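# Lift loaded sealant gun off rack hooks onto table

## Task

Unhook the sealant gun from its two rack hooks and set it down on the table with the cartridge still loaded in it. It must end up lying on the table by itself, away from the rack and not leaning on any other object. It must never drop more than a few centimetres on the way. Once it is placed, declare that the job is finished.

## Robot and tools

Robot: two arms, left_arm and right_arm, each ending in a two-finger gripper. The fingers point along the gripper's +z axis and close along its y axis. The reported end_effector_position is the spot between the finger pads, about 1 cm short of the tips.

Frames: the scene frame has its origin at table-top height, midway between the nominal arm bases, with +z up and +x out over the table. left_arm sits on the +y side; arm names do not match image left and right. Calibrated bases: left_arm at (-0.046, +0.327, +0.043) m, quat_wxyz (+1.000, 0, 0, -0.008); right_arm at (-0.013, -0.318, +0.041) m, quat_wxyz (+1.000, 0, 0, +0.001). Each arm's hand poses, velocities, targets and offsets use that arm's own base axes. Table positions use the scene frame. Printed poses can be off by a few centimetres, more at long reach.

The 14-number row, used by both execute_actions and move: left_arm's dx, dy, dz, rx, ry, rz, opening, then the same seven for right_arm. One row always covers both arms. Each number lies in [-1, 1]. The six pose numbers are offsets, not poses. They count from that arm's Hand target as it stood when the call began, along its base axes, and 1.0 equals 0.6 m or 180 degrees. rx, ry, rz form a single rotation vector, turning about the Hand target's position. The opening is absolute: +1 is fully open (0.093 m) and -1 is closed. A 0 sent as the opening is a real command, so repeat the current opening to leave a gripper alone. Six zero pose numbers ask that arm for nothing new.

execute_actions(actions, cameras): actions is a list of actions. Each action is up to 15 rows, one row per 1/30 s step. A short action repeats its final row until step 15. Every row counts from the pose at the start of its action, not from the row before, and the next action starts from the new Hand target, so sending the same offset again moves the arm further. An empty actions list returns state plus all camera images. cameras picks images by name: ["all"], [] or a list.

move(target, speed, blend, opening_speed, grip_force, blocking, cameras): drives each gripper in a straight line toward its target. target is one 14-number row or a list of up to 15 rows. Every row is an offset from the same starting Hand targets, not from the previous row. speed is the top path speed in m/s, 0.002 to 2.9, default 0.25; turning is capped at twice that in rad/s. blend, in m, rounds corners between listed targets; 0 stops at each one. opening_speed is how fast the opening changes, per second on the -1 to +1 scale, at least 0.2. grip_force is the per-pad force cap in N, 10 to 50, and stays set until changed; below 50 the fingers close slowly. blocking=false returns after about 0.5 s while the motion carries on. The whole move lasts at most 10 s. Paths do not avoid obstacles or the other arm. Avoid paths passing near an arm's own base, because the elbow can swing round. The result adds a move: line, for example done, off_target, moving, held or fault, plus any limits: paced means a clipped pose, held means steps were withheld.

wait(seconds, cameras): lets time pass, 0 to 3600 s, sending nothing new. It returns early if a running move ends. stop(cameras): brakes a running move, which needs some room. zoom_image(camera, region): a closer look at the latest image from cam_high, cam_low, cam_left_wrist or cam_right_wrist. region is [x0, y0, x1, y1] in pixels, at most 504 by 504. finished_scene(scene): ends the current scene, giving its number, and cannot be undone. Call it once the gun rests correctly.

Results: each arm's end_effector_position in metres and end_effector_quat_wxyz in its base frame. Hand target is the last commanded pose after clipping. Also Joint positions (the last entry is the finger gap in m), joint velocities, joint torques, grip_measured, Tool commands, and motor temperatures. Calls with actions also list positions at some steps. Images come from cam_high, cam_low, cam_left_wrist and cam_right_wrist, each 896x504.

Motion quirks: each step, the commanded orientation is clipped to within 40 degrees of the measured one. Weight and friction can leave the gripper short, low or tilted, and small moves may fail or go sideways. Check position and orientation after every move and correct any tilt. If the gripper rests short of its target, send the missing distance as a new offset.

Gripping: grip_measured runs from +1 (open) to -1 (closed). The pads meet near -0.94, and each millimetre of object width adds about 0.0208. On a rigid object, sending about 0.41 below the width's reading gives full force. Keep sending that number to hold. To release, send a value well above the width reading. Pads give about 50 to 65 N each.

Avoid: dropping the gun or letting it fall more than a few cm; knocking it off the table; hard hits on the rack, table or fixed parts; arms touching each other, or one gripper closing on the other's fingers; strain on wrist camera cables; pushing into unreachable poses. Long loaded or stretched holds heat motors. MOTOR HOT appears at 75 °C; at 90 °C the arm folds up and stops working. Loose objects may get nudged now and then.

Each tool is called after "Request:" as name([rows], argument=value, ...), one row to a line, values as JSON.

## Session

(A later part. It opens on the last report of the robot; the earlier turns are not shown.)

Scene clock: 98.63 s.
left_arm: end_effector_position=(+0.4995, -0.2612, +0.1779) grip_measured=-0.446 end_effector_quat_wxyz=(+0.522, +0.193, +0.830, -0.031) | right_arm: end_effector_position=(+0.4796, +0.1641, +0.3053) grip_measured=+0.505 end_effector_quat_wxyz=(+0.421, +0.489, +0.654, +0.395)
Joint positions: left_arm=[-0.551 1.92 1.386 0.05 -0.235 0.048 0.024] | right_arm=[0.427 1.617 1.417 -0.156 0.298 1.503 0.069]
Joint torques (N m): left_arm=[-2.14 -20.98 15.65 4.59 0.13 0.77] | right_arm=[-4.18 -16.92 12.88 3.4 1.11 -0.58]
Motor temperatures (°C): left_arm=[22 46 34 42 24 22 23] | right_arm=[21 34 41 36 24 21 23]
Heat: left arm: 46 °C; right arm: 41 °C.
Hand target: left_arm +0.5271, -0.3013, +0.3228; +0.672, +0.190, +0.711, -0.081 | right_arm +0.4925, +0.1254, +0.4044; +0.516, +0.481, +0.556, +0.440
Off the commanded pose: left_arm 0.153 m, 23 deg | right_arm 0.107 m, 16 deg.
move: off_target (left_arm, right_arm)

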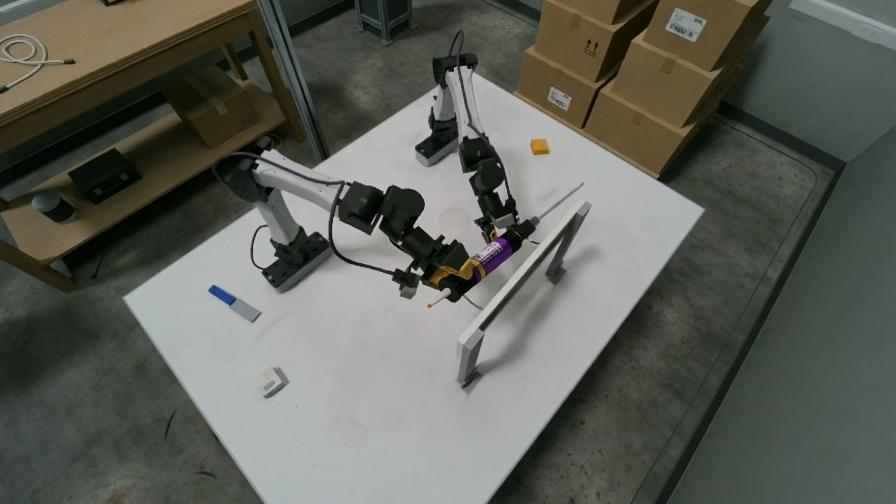

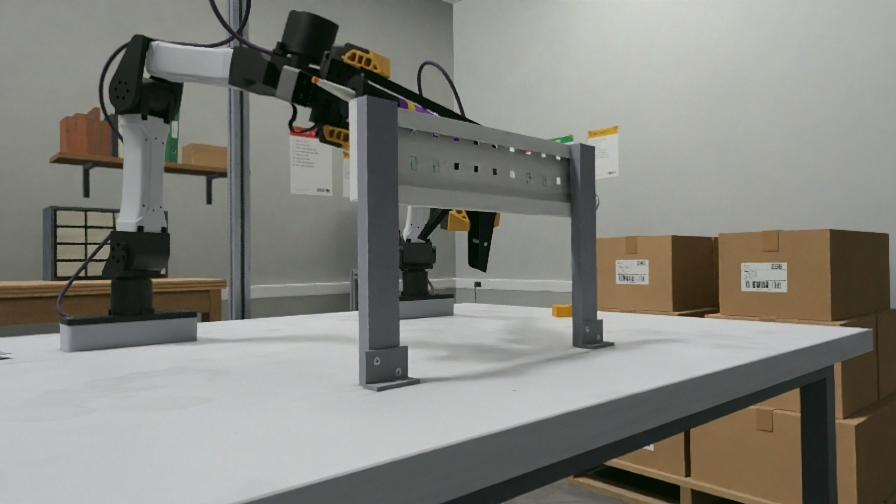

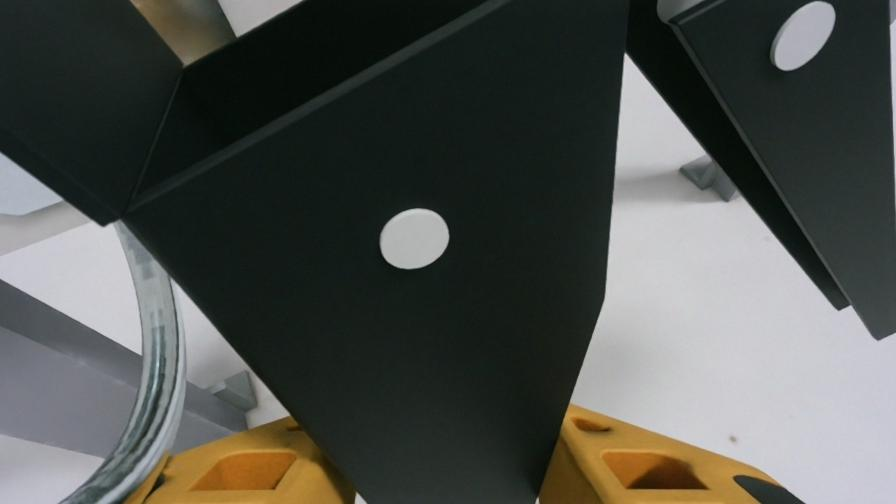

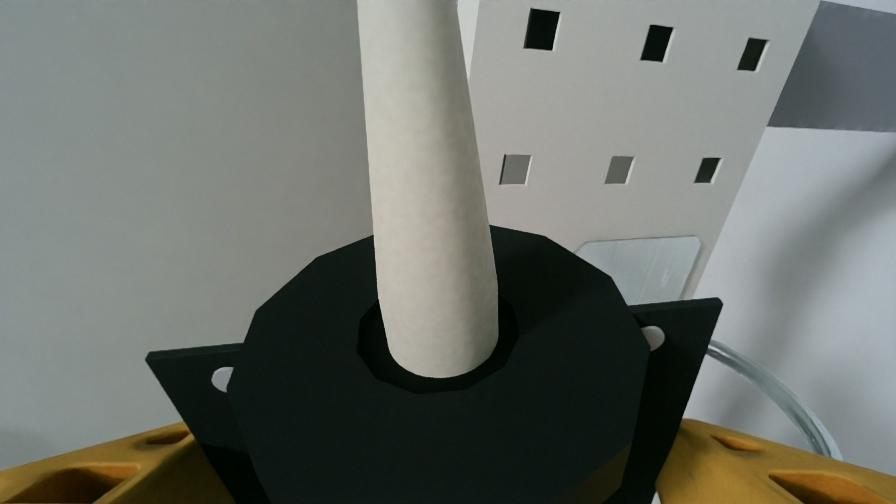

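Request:
move([
  [0,0,-0.06,0,0,0,-0.9,0,0,-0.02,0,0,0,-0.9],
  [0,-0.09,-0.06,0,0,0,-0.9,0,-0.09,-0.02,0,0,0,-0.9],
], speed=0.12, cameras=["all"])

Scene clock: 104.57 s.
left_arm: end_effector_position=(+0.5173, -0.3356, +0.2285) grip_measured=-0.446 end_effector_quat_wxyz=(+0.611, +0.196, +0.765, -0.050) | right_arm: end_effector_position=(+0.4818, +0.0849, +0.3501) grip_measured=+0.505 end_effector_quat_wxyz=(+0.461, +0.500, +0.609, +0.407)
Joint positions: left_arm=[-0.661 2.055 1.585 0.206 -0.318 0.086 0.024] | right_arm=[0.243 1.519 1.406 -0.137 0.2 1.461 0.069]
Joint torques (N m): left_arm=[-0.61 -13.7 12.68 3.7 0.16 0.37] | right_arm=[-2.03 -9.62 8.01 3.72 0.34 -0.32]
Heat: left arm: 50 °C; right arm: 40 °C.
Hand target: left_arm +0.5270, -0.3555, +0.2867; +0.672, +0.190, +0.711, -0.081 | right_arm +0.4924, +0.0714, +0.3926; +0.516, +0.481, +0.556, +0.440
Off the commanded pose: left_arm 0.062 m, 10 deg | right_arm 0.046 m, 10 deg.
move: off_target (left_arm, right_arm)

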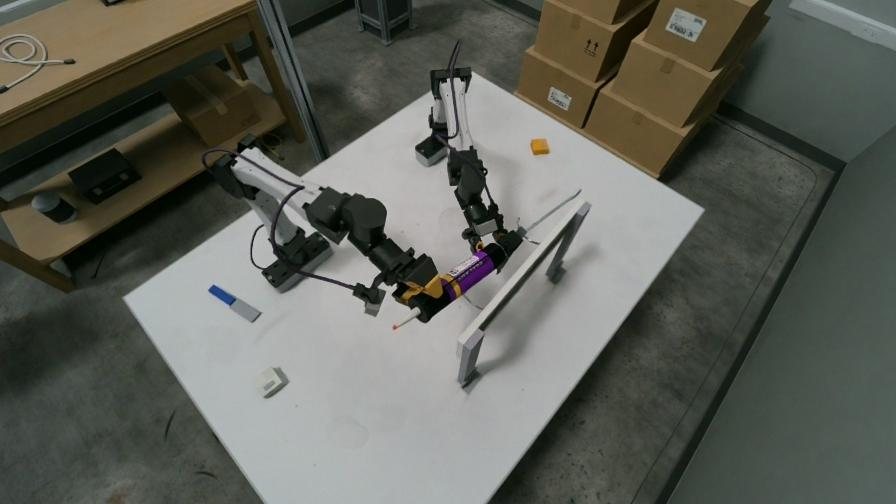

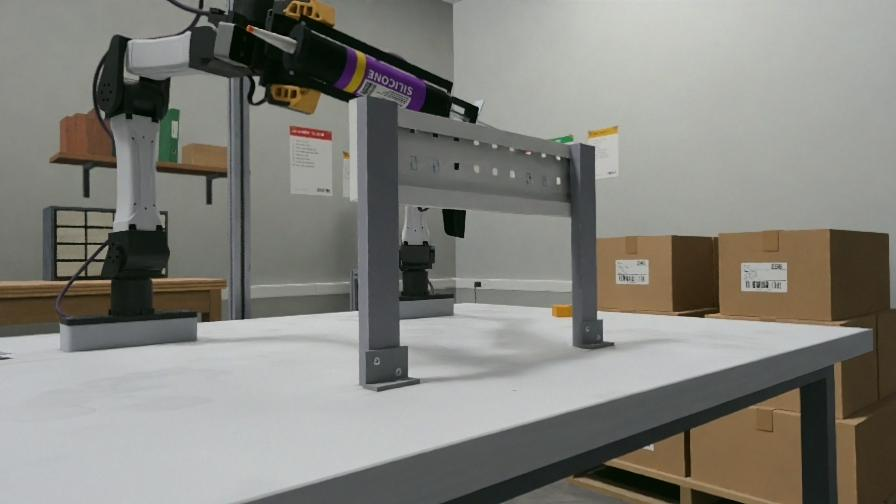

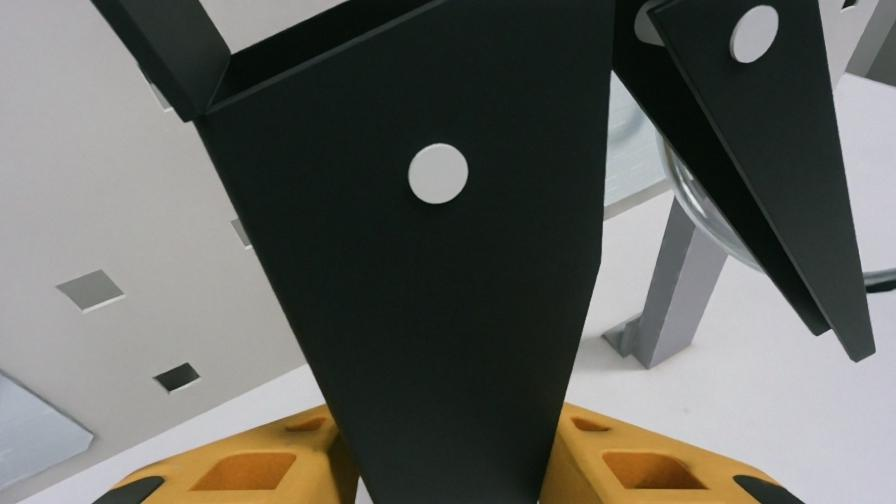

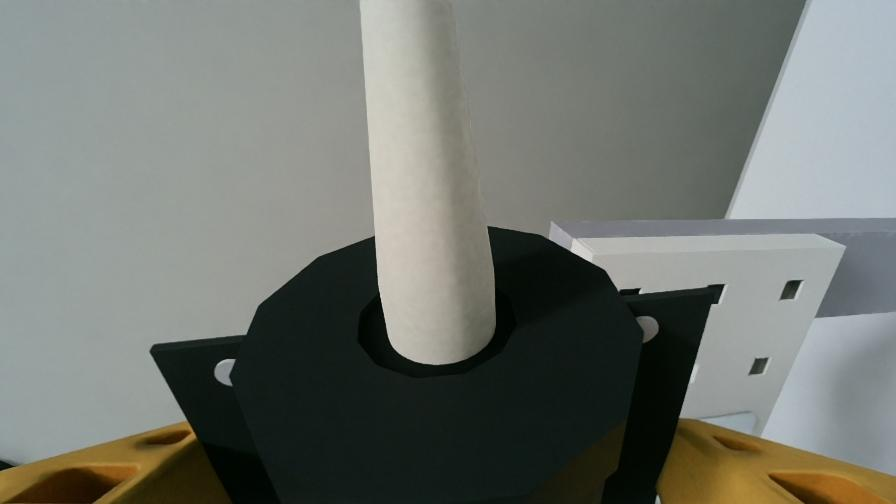

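Request:
move([
  [-0.05,0,0.01,0,0,0,-0.9,-0.05,0,0.01,0,0,0,-0.9],
  [-0.25,0.03,0.0,0,0,0,-0.9,-0.25,0.03,0.0,0,0,0,-0.9],
], speed=0.12, blend=0.01, cameras=["all"])

Scene clock: 109.60 s.
left_arm: end_effector_position=(+0.3877, -0.3272, +0.2321) grip_measured=-0.446 end_effector_quat_wxyz=(+0.621, +0.192, +0.758, -0.047) | right_arm: end_effector_position=(+0.3424, +0.0965, +0.3630) grip_measured=+0.505 end_effector_quat_wxyz=(+0.483, +0.482, +0.605, +0.409)
Joint positions: left_arm=[-0.87 1.691 1.1 0.329 -0.531 0.037 0.024] | right_arm=[0.477 1.037 1.085 -0.268 0.438 1.47 0.069]
Joint torques (N m): left_arm=[-1.77 -15.32 7.88 3.46 0.03 0.6] | right_arm=[0.17 -5.67 6.58 3.28 0.54 -0.12]
Motor temperatures (°C): left_arm=[22 51 37 46 24 22 23] | right_arm=[21 36 39 39 24 21 23]
Heat: left arm: 51 °C; right arm: 39 °C.
Hand target: left_arm +0.3771, -0.3373, +0.2868; +0.673, +0.190, +0.711, -0.080 | right_arm +0.3425, +0.0894, +0.3926; +0.516, +0.481, +0.556, +0.440
Off the commanded pose: left_arm 0.057 m, 9 deg | right_arm 0.030 m, 8 deg.
move: off_target (left_arm, right_arm)

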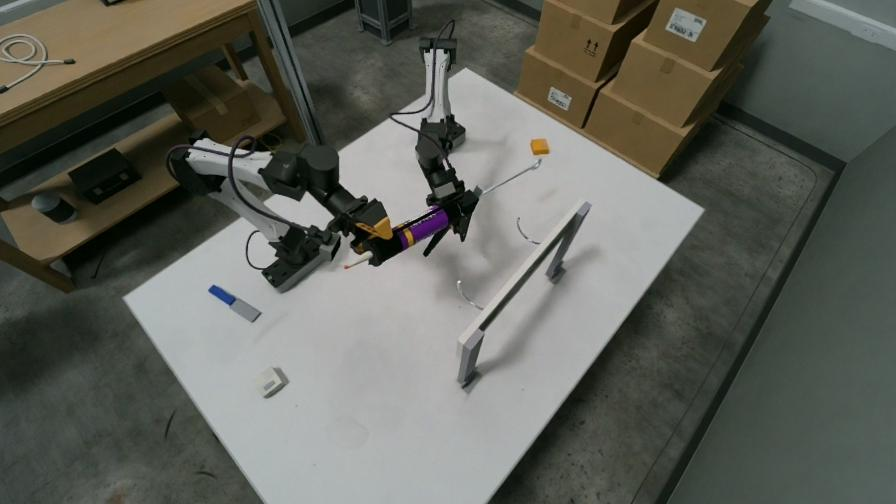

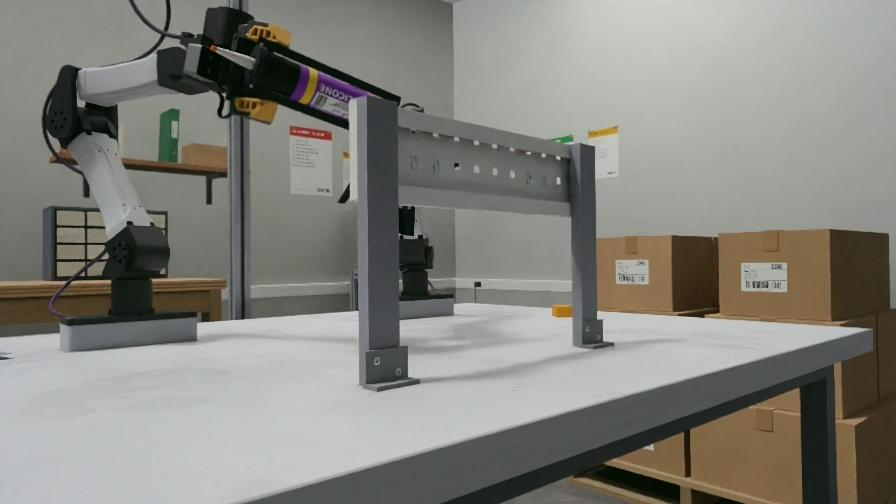

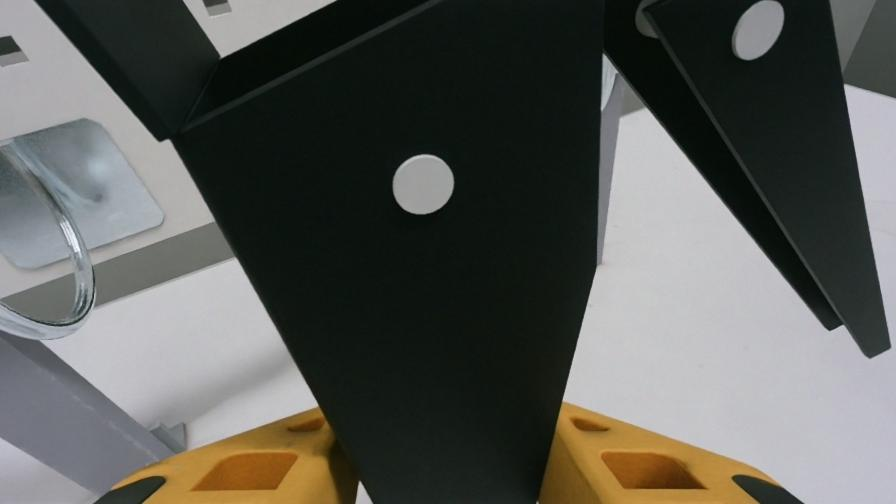

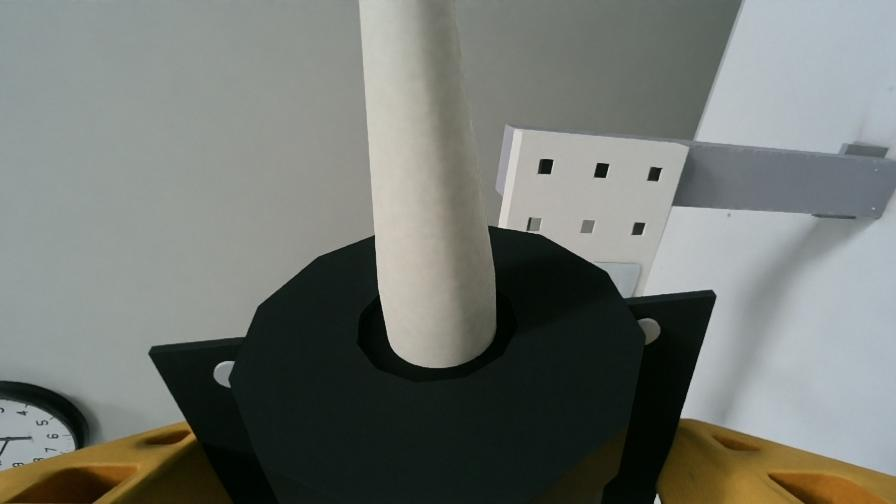

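Request:
move([
  [0,0.035,0.038,0.061,0,0,-0.9,0,0,-0.033,0.061,0,0,-0.9],
  [-0.043,0.035,-0.1,0.06,0.155,-0.015,-0.9,0.025,0,-0.183,0.06,0.155,-0.015,-0.9],
  [-0.073,0.035,-0.175,0.056,0.31,-0.03,-0.9,0.05,0,-0.3,0.056,0.31,-0.03,-0.9],
  [-0.078,0.035,-0.247,0.05,0.46,-0.045,-0.9,0.075,0,-0.433,0.05,0.46,-0.045,-0.9],
], speed=0.12, blend=0.02, cameras=["all"])

Scene clock: 133.87 s.
left_arm: end_effector_position=(+0.3213, -0.3042, +0.1159) grip_measured=-0.461 end_effector_quat_wxyz=(+0.002, +0.201, +0.971, -0.130) | right_arm: end_effector_position=(+0.3646, +0.0954, +0.1283) grip_measured=+0.505 end_effector_quat_wxyz=(-0.024, +0.714, +0.699, -0.004)
Joint positions: left_arm=[-0.671 2.128 1.946 -1.265 0.231 -0.277 0.023] | right_arm=[0.239 2.013 1.846 -1.435 -0.037 1.83 0.069]
Joint torques (N m): left_arm=[1.7 -12.85 11.21 0.66 0.77 -0.21] | right_arm=[-1.18 -10.8 8.88 0.68 0.41 0.11]
Motor temperatures (°C): left_arm=[23 52 39 41 24 22 24] | right_arm=[21 32 38 38 24 21 23]
Heat: left arm: 52 °C; right arm: 38 °C.
Hand target: left_arm +0.3304, -0.3164, +0.1386; +0.013, +0.183, +0.967, -0.178 | right_arm +0.3874, +0.0893, +0.1327; +0.011, +0.722, +0.692, +0.016
Off the commanded pose: left_arm 0.027 m, 6 deg | right_arm 0.024 m, 5 deg.
move: off_target (left_arm, right_arm)

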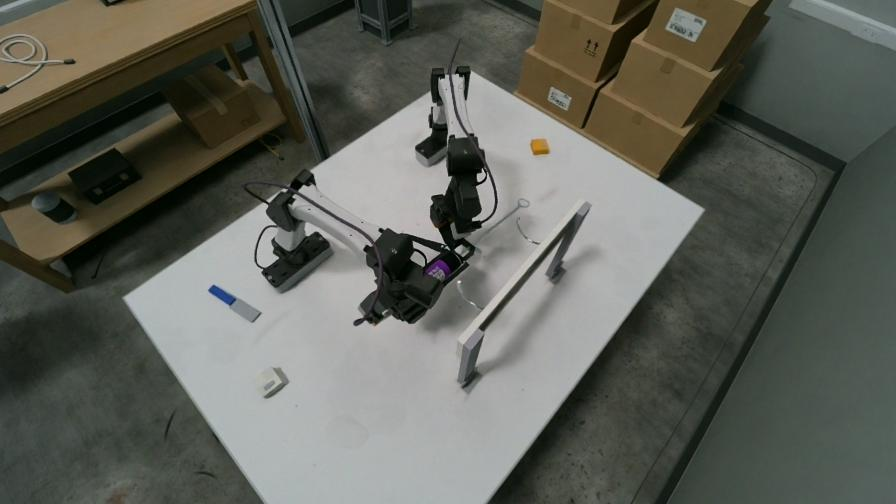

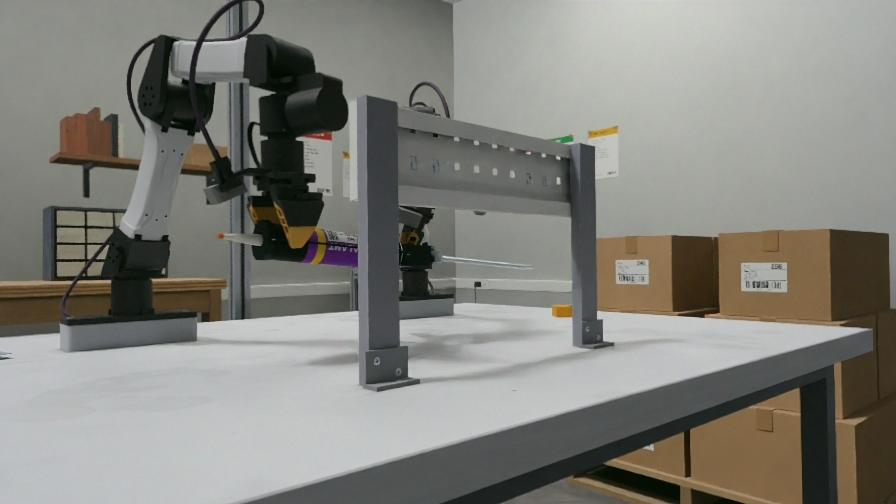

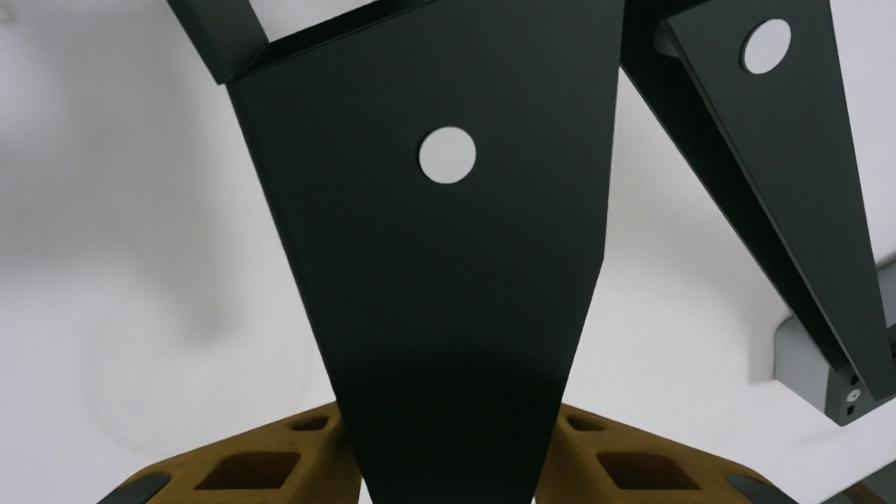

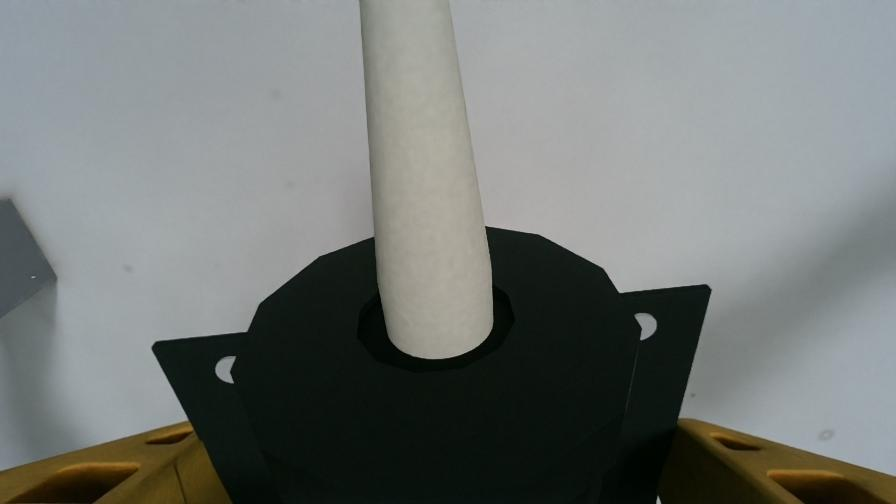

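Request:
move([
  [-0.04,0,-0.11,0,0,0,-0.9,-0.04,0,-0.13,0,0,0,-0.9],
  [-0.04,0,-0.165,0,0,0,-0.9,-0.04,0,-0.195,0,0,0,-0.9],
], speed=0.12, blend=0.01, cameras=["cam_low","cam_high"])

Scene clock: 138.77 s.
left_arm: end_effector_position=(+0.3003, -0.3015, +0.0135) grip_measured=-0.463 end_effector_quat_wxyz=(-0.006, +0.199, +0.971, -0.131) | right_arm: end_effector_position=(+0.3397, +0.0989, +0.0181) grip_measured=+0.505 end_effector_quat_wxyz=(-0.050, +0.718, +0.694, -0.005)
Joint positions: left_arm=[-0.694 2.128 1.532 -0.858 0.237 -0.303 0.023] | right_arm=[0.245 2.013 1.397 -1.013 -0.082 1.846 0.069]
Joint torques (N m): left_arm=[0.66 -16.13 7.13 0.83 0.71 -0.3] | right_arm=[-0.35 -12.48 4.4 1.15 0.85 0.12]
Heat: left arm: 52 °C; right arm: 38 °C.
Hand target: left_arm +0.3063, -0.3163, +0.0396; +0.013, +0.183, +0.967, -0.178 | right_arm +0.3635, +0.0894, +0.0157; +0.011, +0.722, +0.692, +0.017
Off the commanded pose: left_arm 0.031 m, 6 deg | right_arm 0.026 m, 7 deg.
move: off_target (left_arm, right_arm)
Images, in order (width x height): cam_high 896x504, cam_low 896x504.

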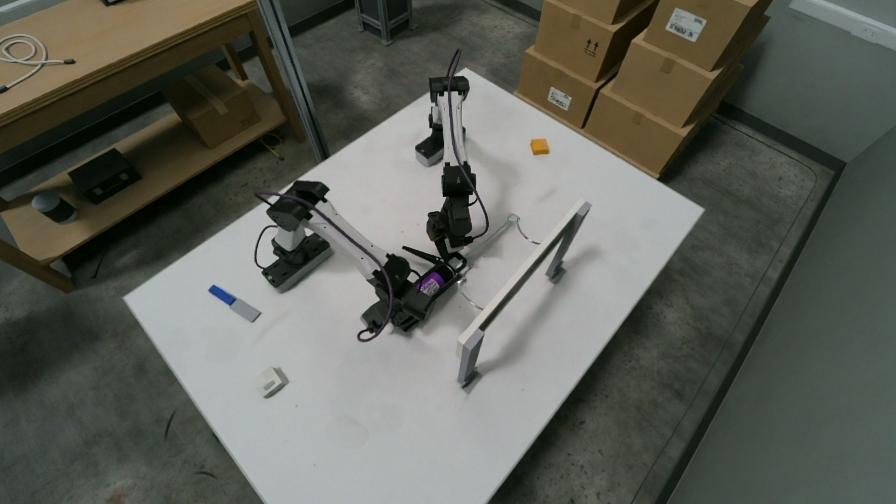

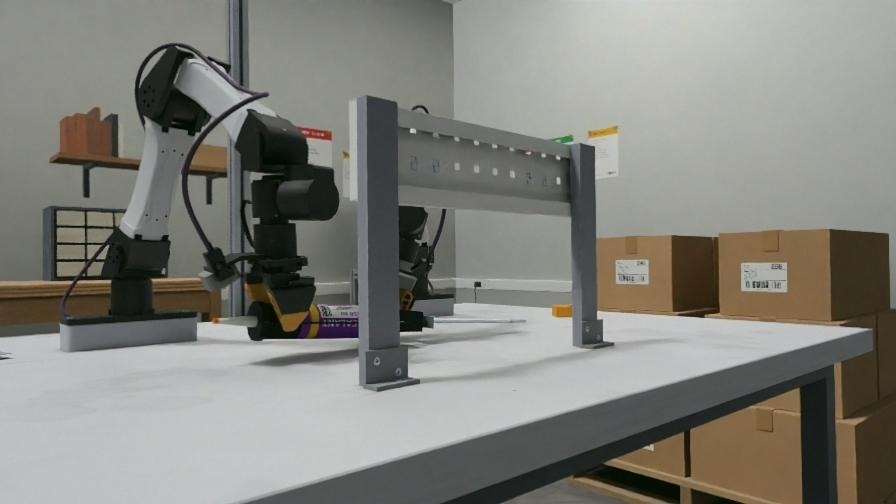

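Request:
move(target=[-0.03,0,-0.045,0,0,0,-0.9,-0.03,0,-0.04,0,0,0,-0.9], speed=0.08, cameras=["cam_low","cam_left_wrist","cam_right_wrist"])

Request:
zoom_image(camera="cam_low", region=[200, 260, 560, 400])

Scene clock: 142.37 s.
left_arm: end_effector_position=(+0.2873, -0.3029, -0.0087) grip_measured=-0.463 end_effector_quat_wxyz=(+0.002, +0.199, +0.971, -0.131) | right_arm: end_effector_position=(+0.3273, +0.0984, -0.0046) grip_measured=+0.505 end_effector_quat_wxyz=(-0.044, +0.717, +0.696, +0.001)
Joint positions: left_arm=[-0.721 2.118 1.419 -0.736 0.226 -0.333 0.023] | right_arm=[0.254 1.994 1.27 -0.89 -0.077 1.853 0.069]
Joint torques (N m): left_arm=[0.51 -15.88 5.19 0.95 0.72 -0.29] | right_arm=[-0.12 -12.07 3.4 1.13 0.8 0.17]
Heat: left arm: 53 °C; right arm: 37 °C.
Hand target: left_arm +0.2882, -0.3164, +0.0126; +0.013, +0.183, +0.967, -0.178 | right_arm +0.3455, +0.0893, -0.0082; +0.011, +0.722, +0.692, +0.017
Off the commanded pose: left_arm 0.025 m, 6 deg | right_arm 0.021 m, 7 deg.
move: off_target (left_arm, right_arm)

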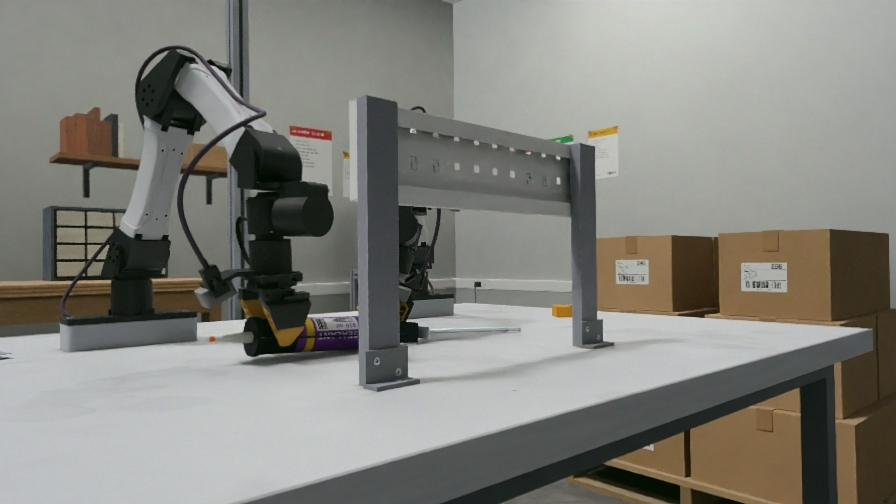

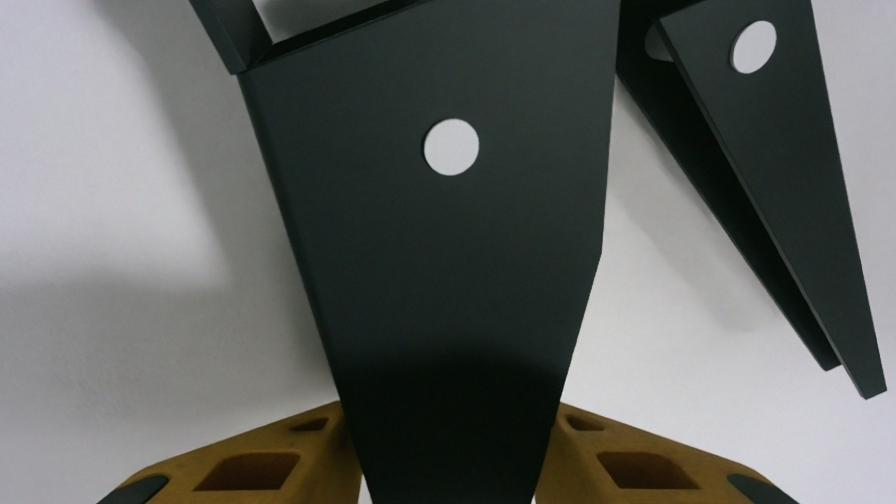

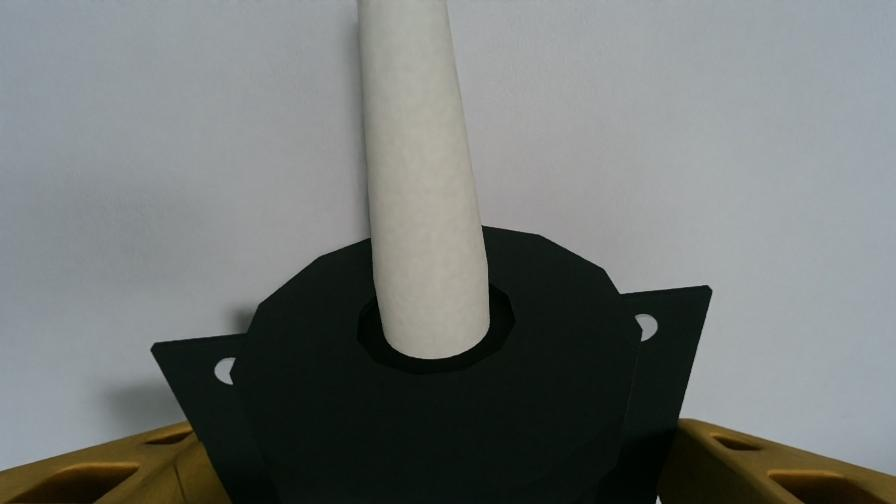

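Scaled by 1.400 from the camera's image (finer frame: 1280x720).

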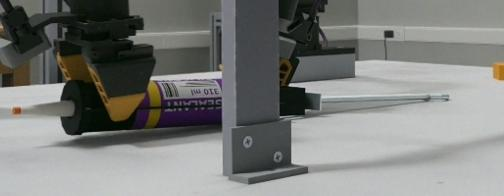

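Request:
move([
  [0,0,-0.035,0,0,0,-0.9,0,0,-0.025,0,0,0,-0.9],
  [0,0,-0.05,0,0,0,-0.9,0,0,-0.03,0,0,0,-0.9],
], speed=0.06, cameras=["cam_low"])

Request:
zoom_image(camera="cam_low", region=[200, 260, 560, 400])

Scene clock: 146.60 s.
left_arm: end_effector_position=(+0.2872, -0.3032, -0.0092) grip_measured=-0.463 end_effector_quat_wxyz=(+0.010, +0.198, +0.971, -0.137) | right_arm: end_effector_position=(+0.3270, +0.0977, -0.0103) grip_measured=+0.505 end_effector_quat_wxyz=(-0.040, +0.717, +0.696, +0.004)
Joint positions: left_arm=[-0.722 2.104 1.39 -0.7 0.227 -0.337 0.023] | right_arm=[0.254 1.994 1.245 -0.854 -0.073 1.853 0.069]
Joint torques (N m): left_arm=[0.47 -9.77 3.48 1.71 0.7 -0.26] | right_arm=[-0.13 -8.99 2.76 1.44 0.77 0.16]
Heat: left arm: 52 °C; right arm: 36 °C.
Hand target: left_arm +0.2882, -0.3164, -0.0174; +0.013, +0.183, +0.967, -0.178 | right_arm +0.3454, +0.0893, -0.0262; +0.011, +0.722, +0.692, +0.017
Off the commanded pose: left_arm 0.016 m, 5 deg | right_arm 0.026 m, 6 deg.
move: off_target (left_arm, right_arm)

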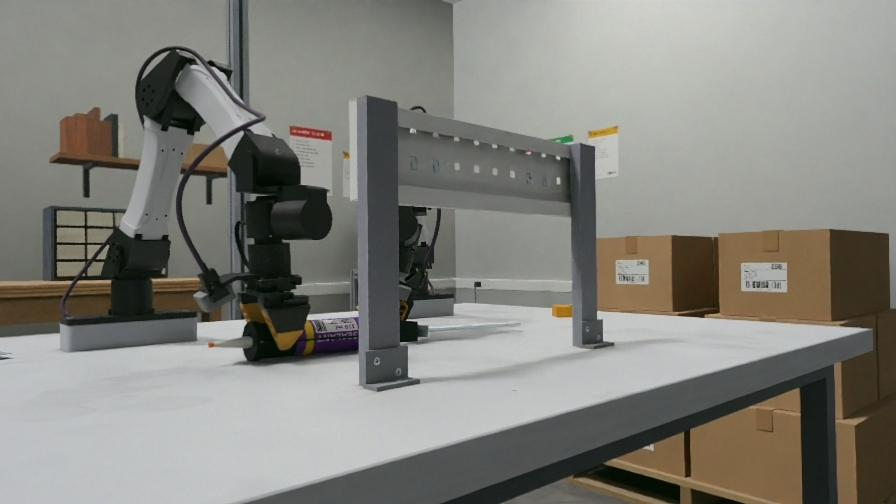

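Scaled by 1.400 from the camera's image (finer frame: 1280x720).

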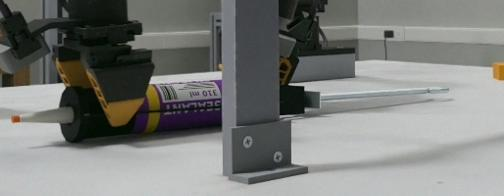

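Supported on the table. Release.

Request:
move([
  [0,0,0,0,0,0,-0.9,0,0,0.01,0,0,0,1],
  [0,0,0,0,0,0,0.1,0,0,0.01,0,0,0,1],
  [0,0,0.2,0,0,0,0.1,0,0,0.2,0,0,0,1],
  [-0.05,0.1,0.3,0,0,0,0.1,-0.1,-0.1,0.3,0,0,0,1],
], opening_speed=0.8, speed=0.12, cameras=["cam_high","cam_low"])

Scene clock: 164.17 s.
left_arm: end_effector_position=(+0.2622, -0.2594, +0.1545) grip_measured=+0.098 end_effector_quat_wxyz=(+0.011, +0.179, +0.969, -0.169) | right_arm: end_effector_position=(+0.2928, +0.0344, +0.1529) grip_measured=+0.998 end_effector_quat_wxyz=(+0.010, +0.723, +0.690, +0.025)
Joint positions: left_arm=[-0.648 1.77 1.585 -1.208 0.293 -0.309 0.05] | right_arm=[0.108 1.612 1.442 -1.35 -0.015 1.725 0.093]
Joint torques (N m): left_arm=[0.75 -11.48 5.71 0.59 0.29 0.19] | right_arm=[-0.8 -9.83 4.45 0.28 0.13 -0.18]
Motor temperatures (°C): left_arm=[22 48 36 36 25 22 24] | right_arm=[21 34 34 33 24 21 23]
Heat: left arm: 48 °C; right arm: 34 °C.
Hand target: left_arm +0.2582, -0.2564, +0.1627; +0.013, +0.183, +0.967, -0.178 | right_arm +0.2854, +0.0293, +0.1537; +0.011, +0.722, +0.692, +0.016
Off the commanded pose: left_arm 0.010 m, 1 deg | right_arm 0.009 m, 1 deg.
move: done; target 2's new opening was sent with left_arm's hand 0.013 m and 4 deg from that target

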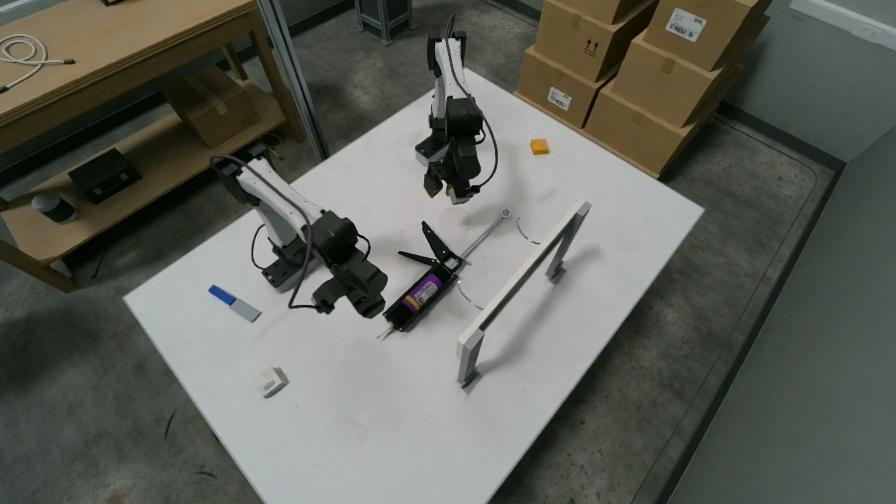

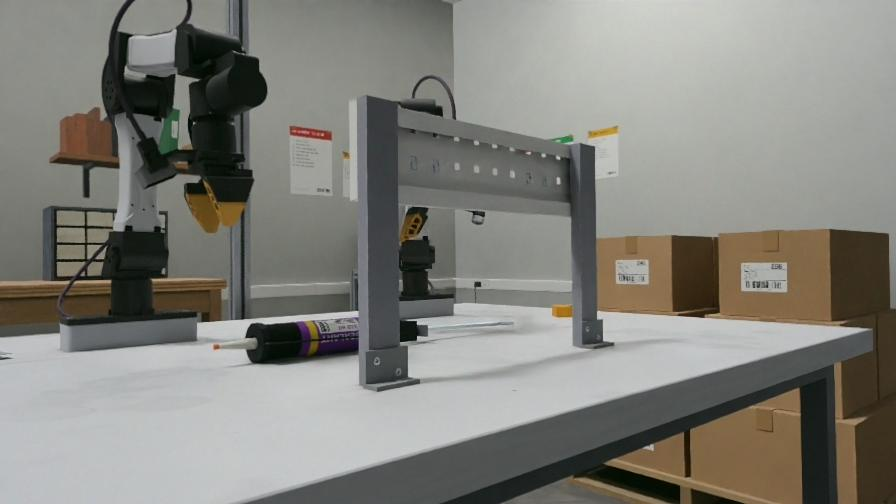

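Request:
finished_scene(scene=2)

The scene is finished: the task was done.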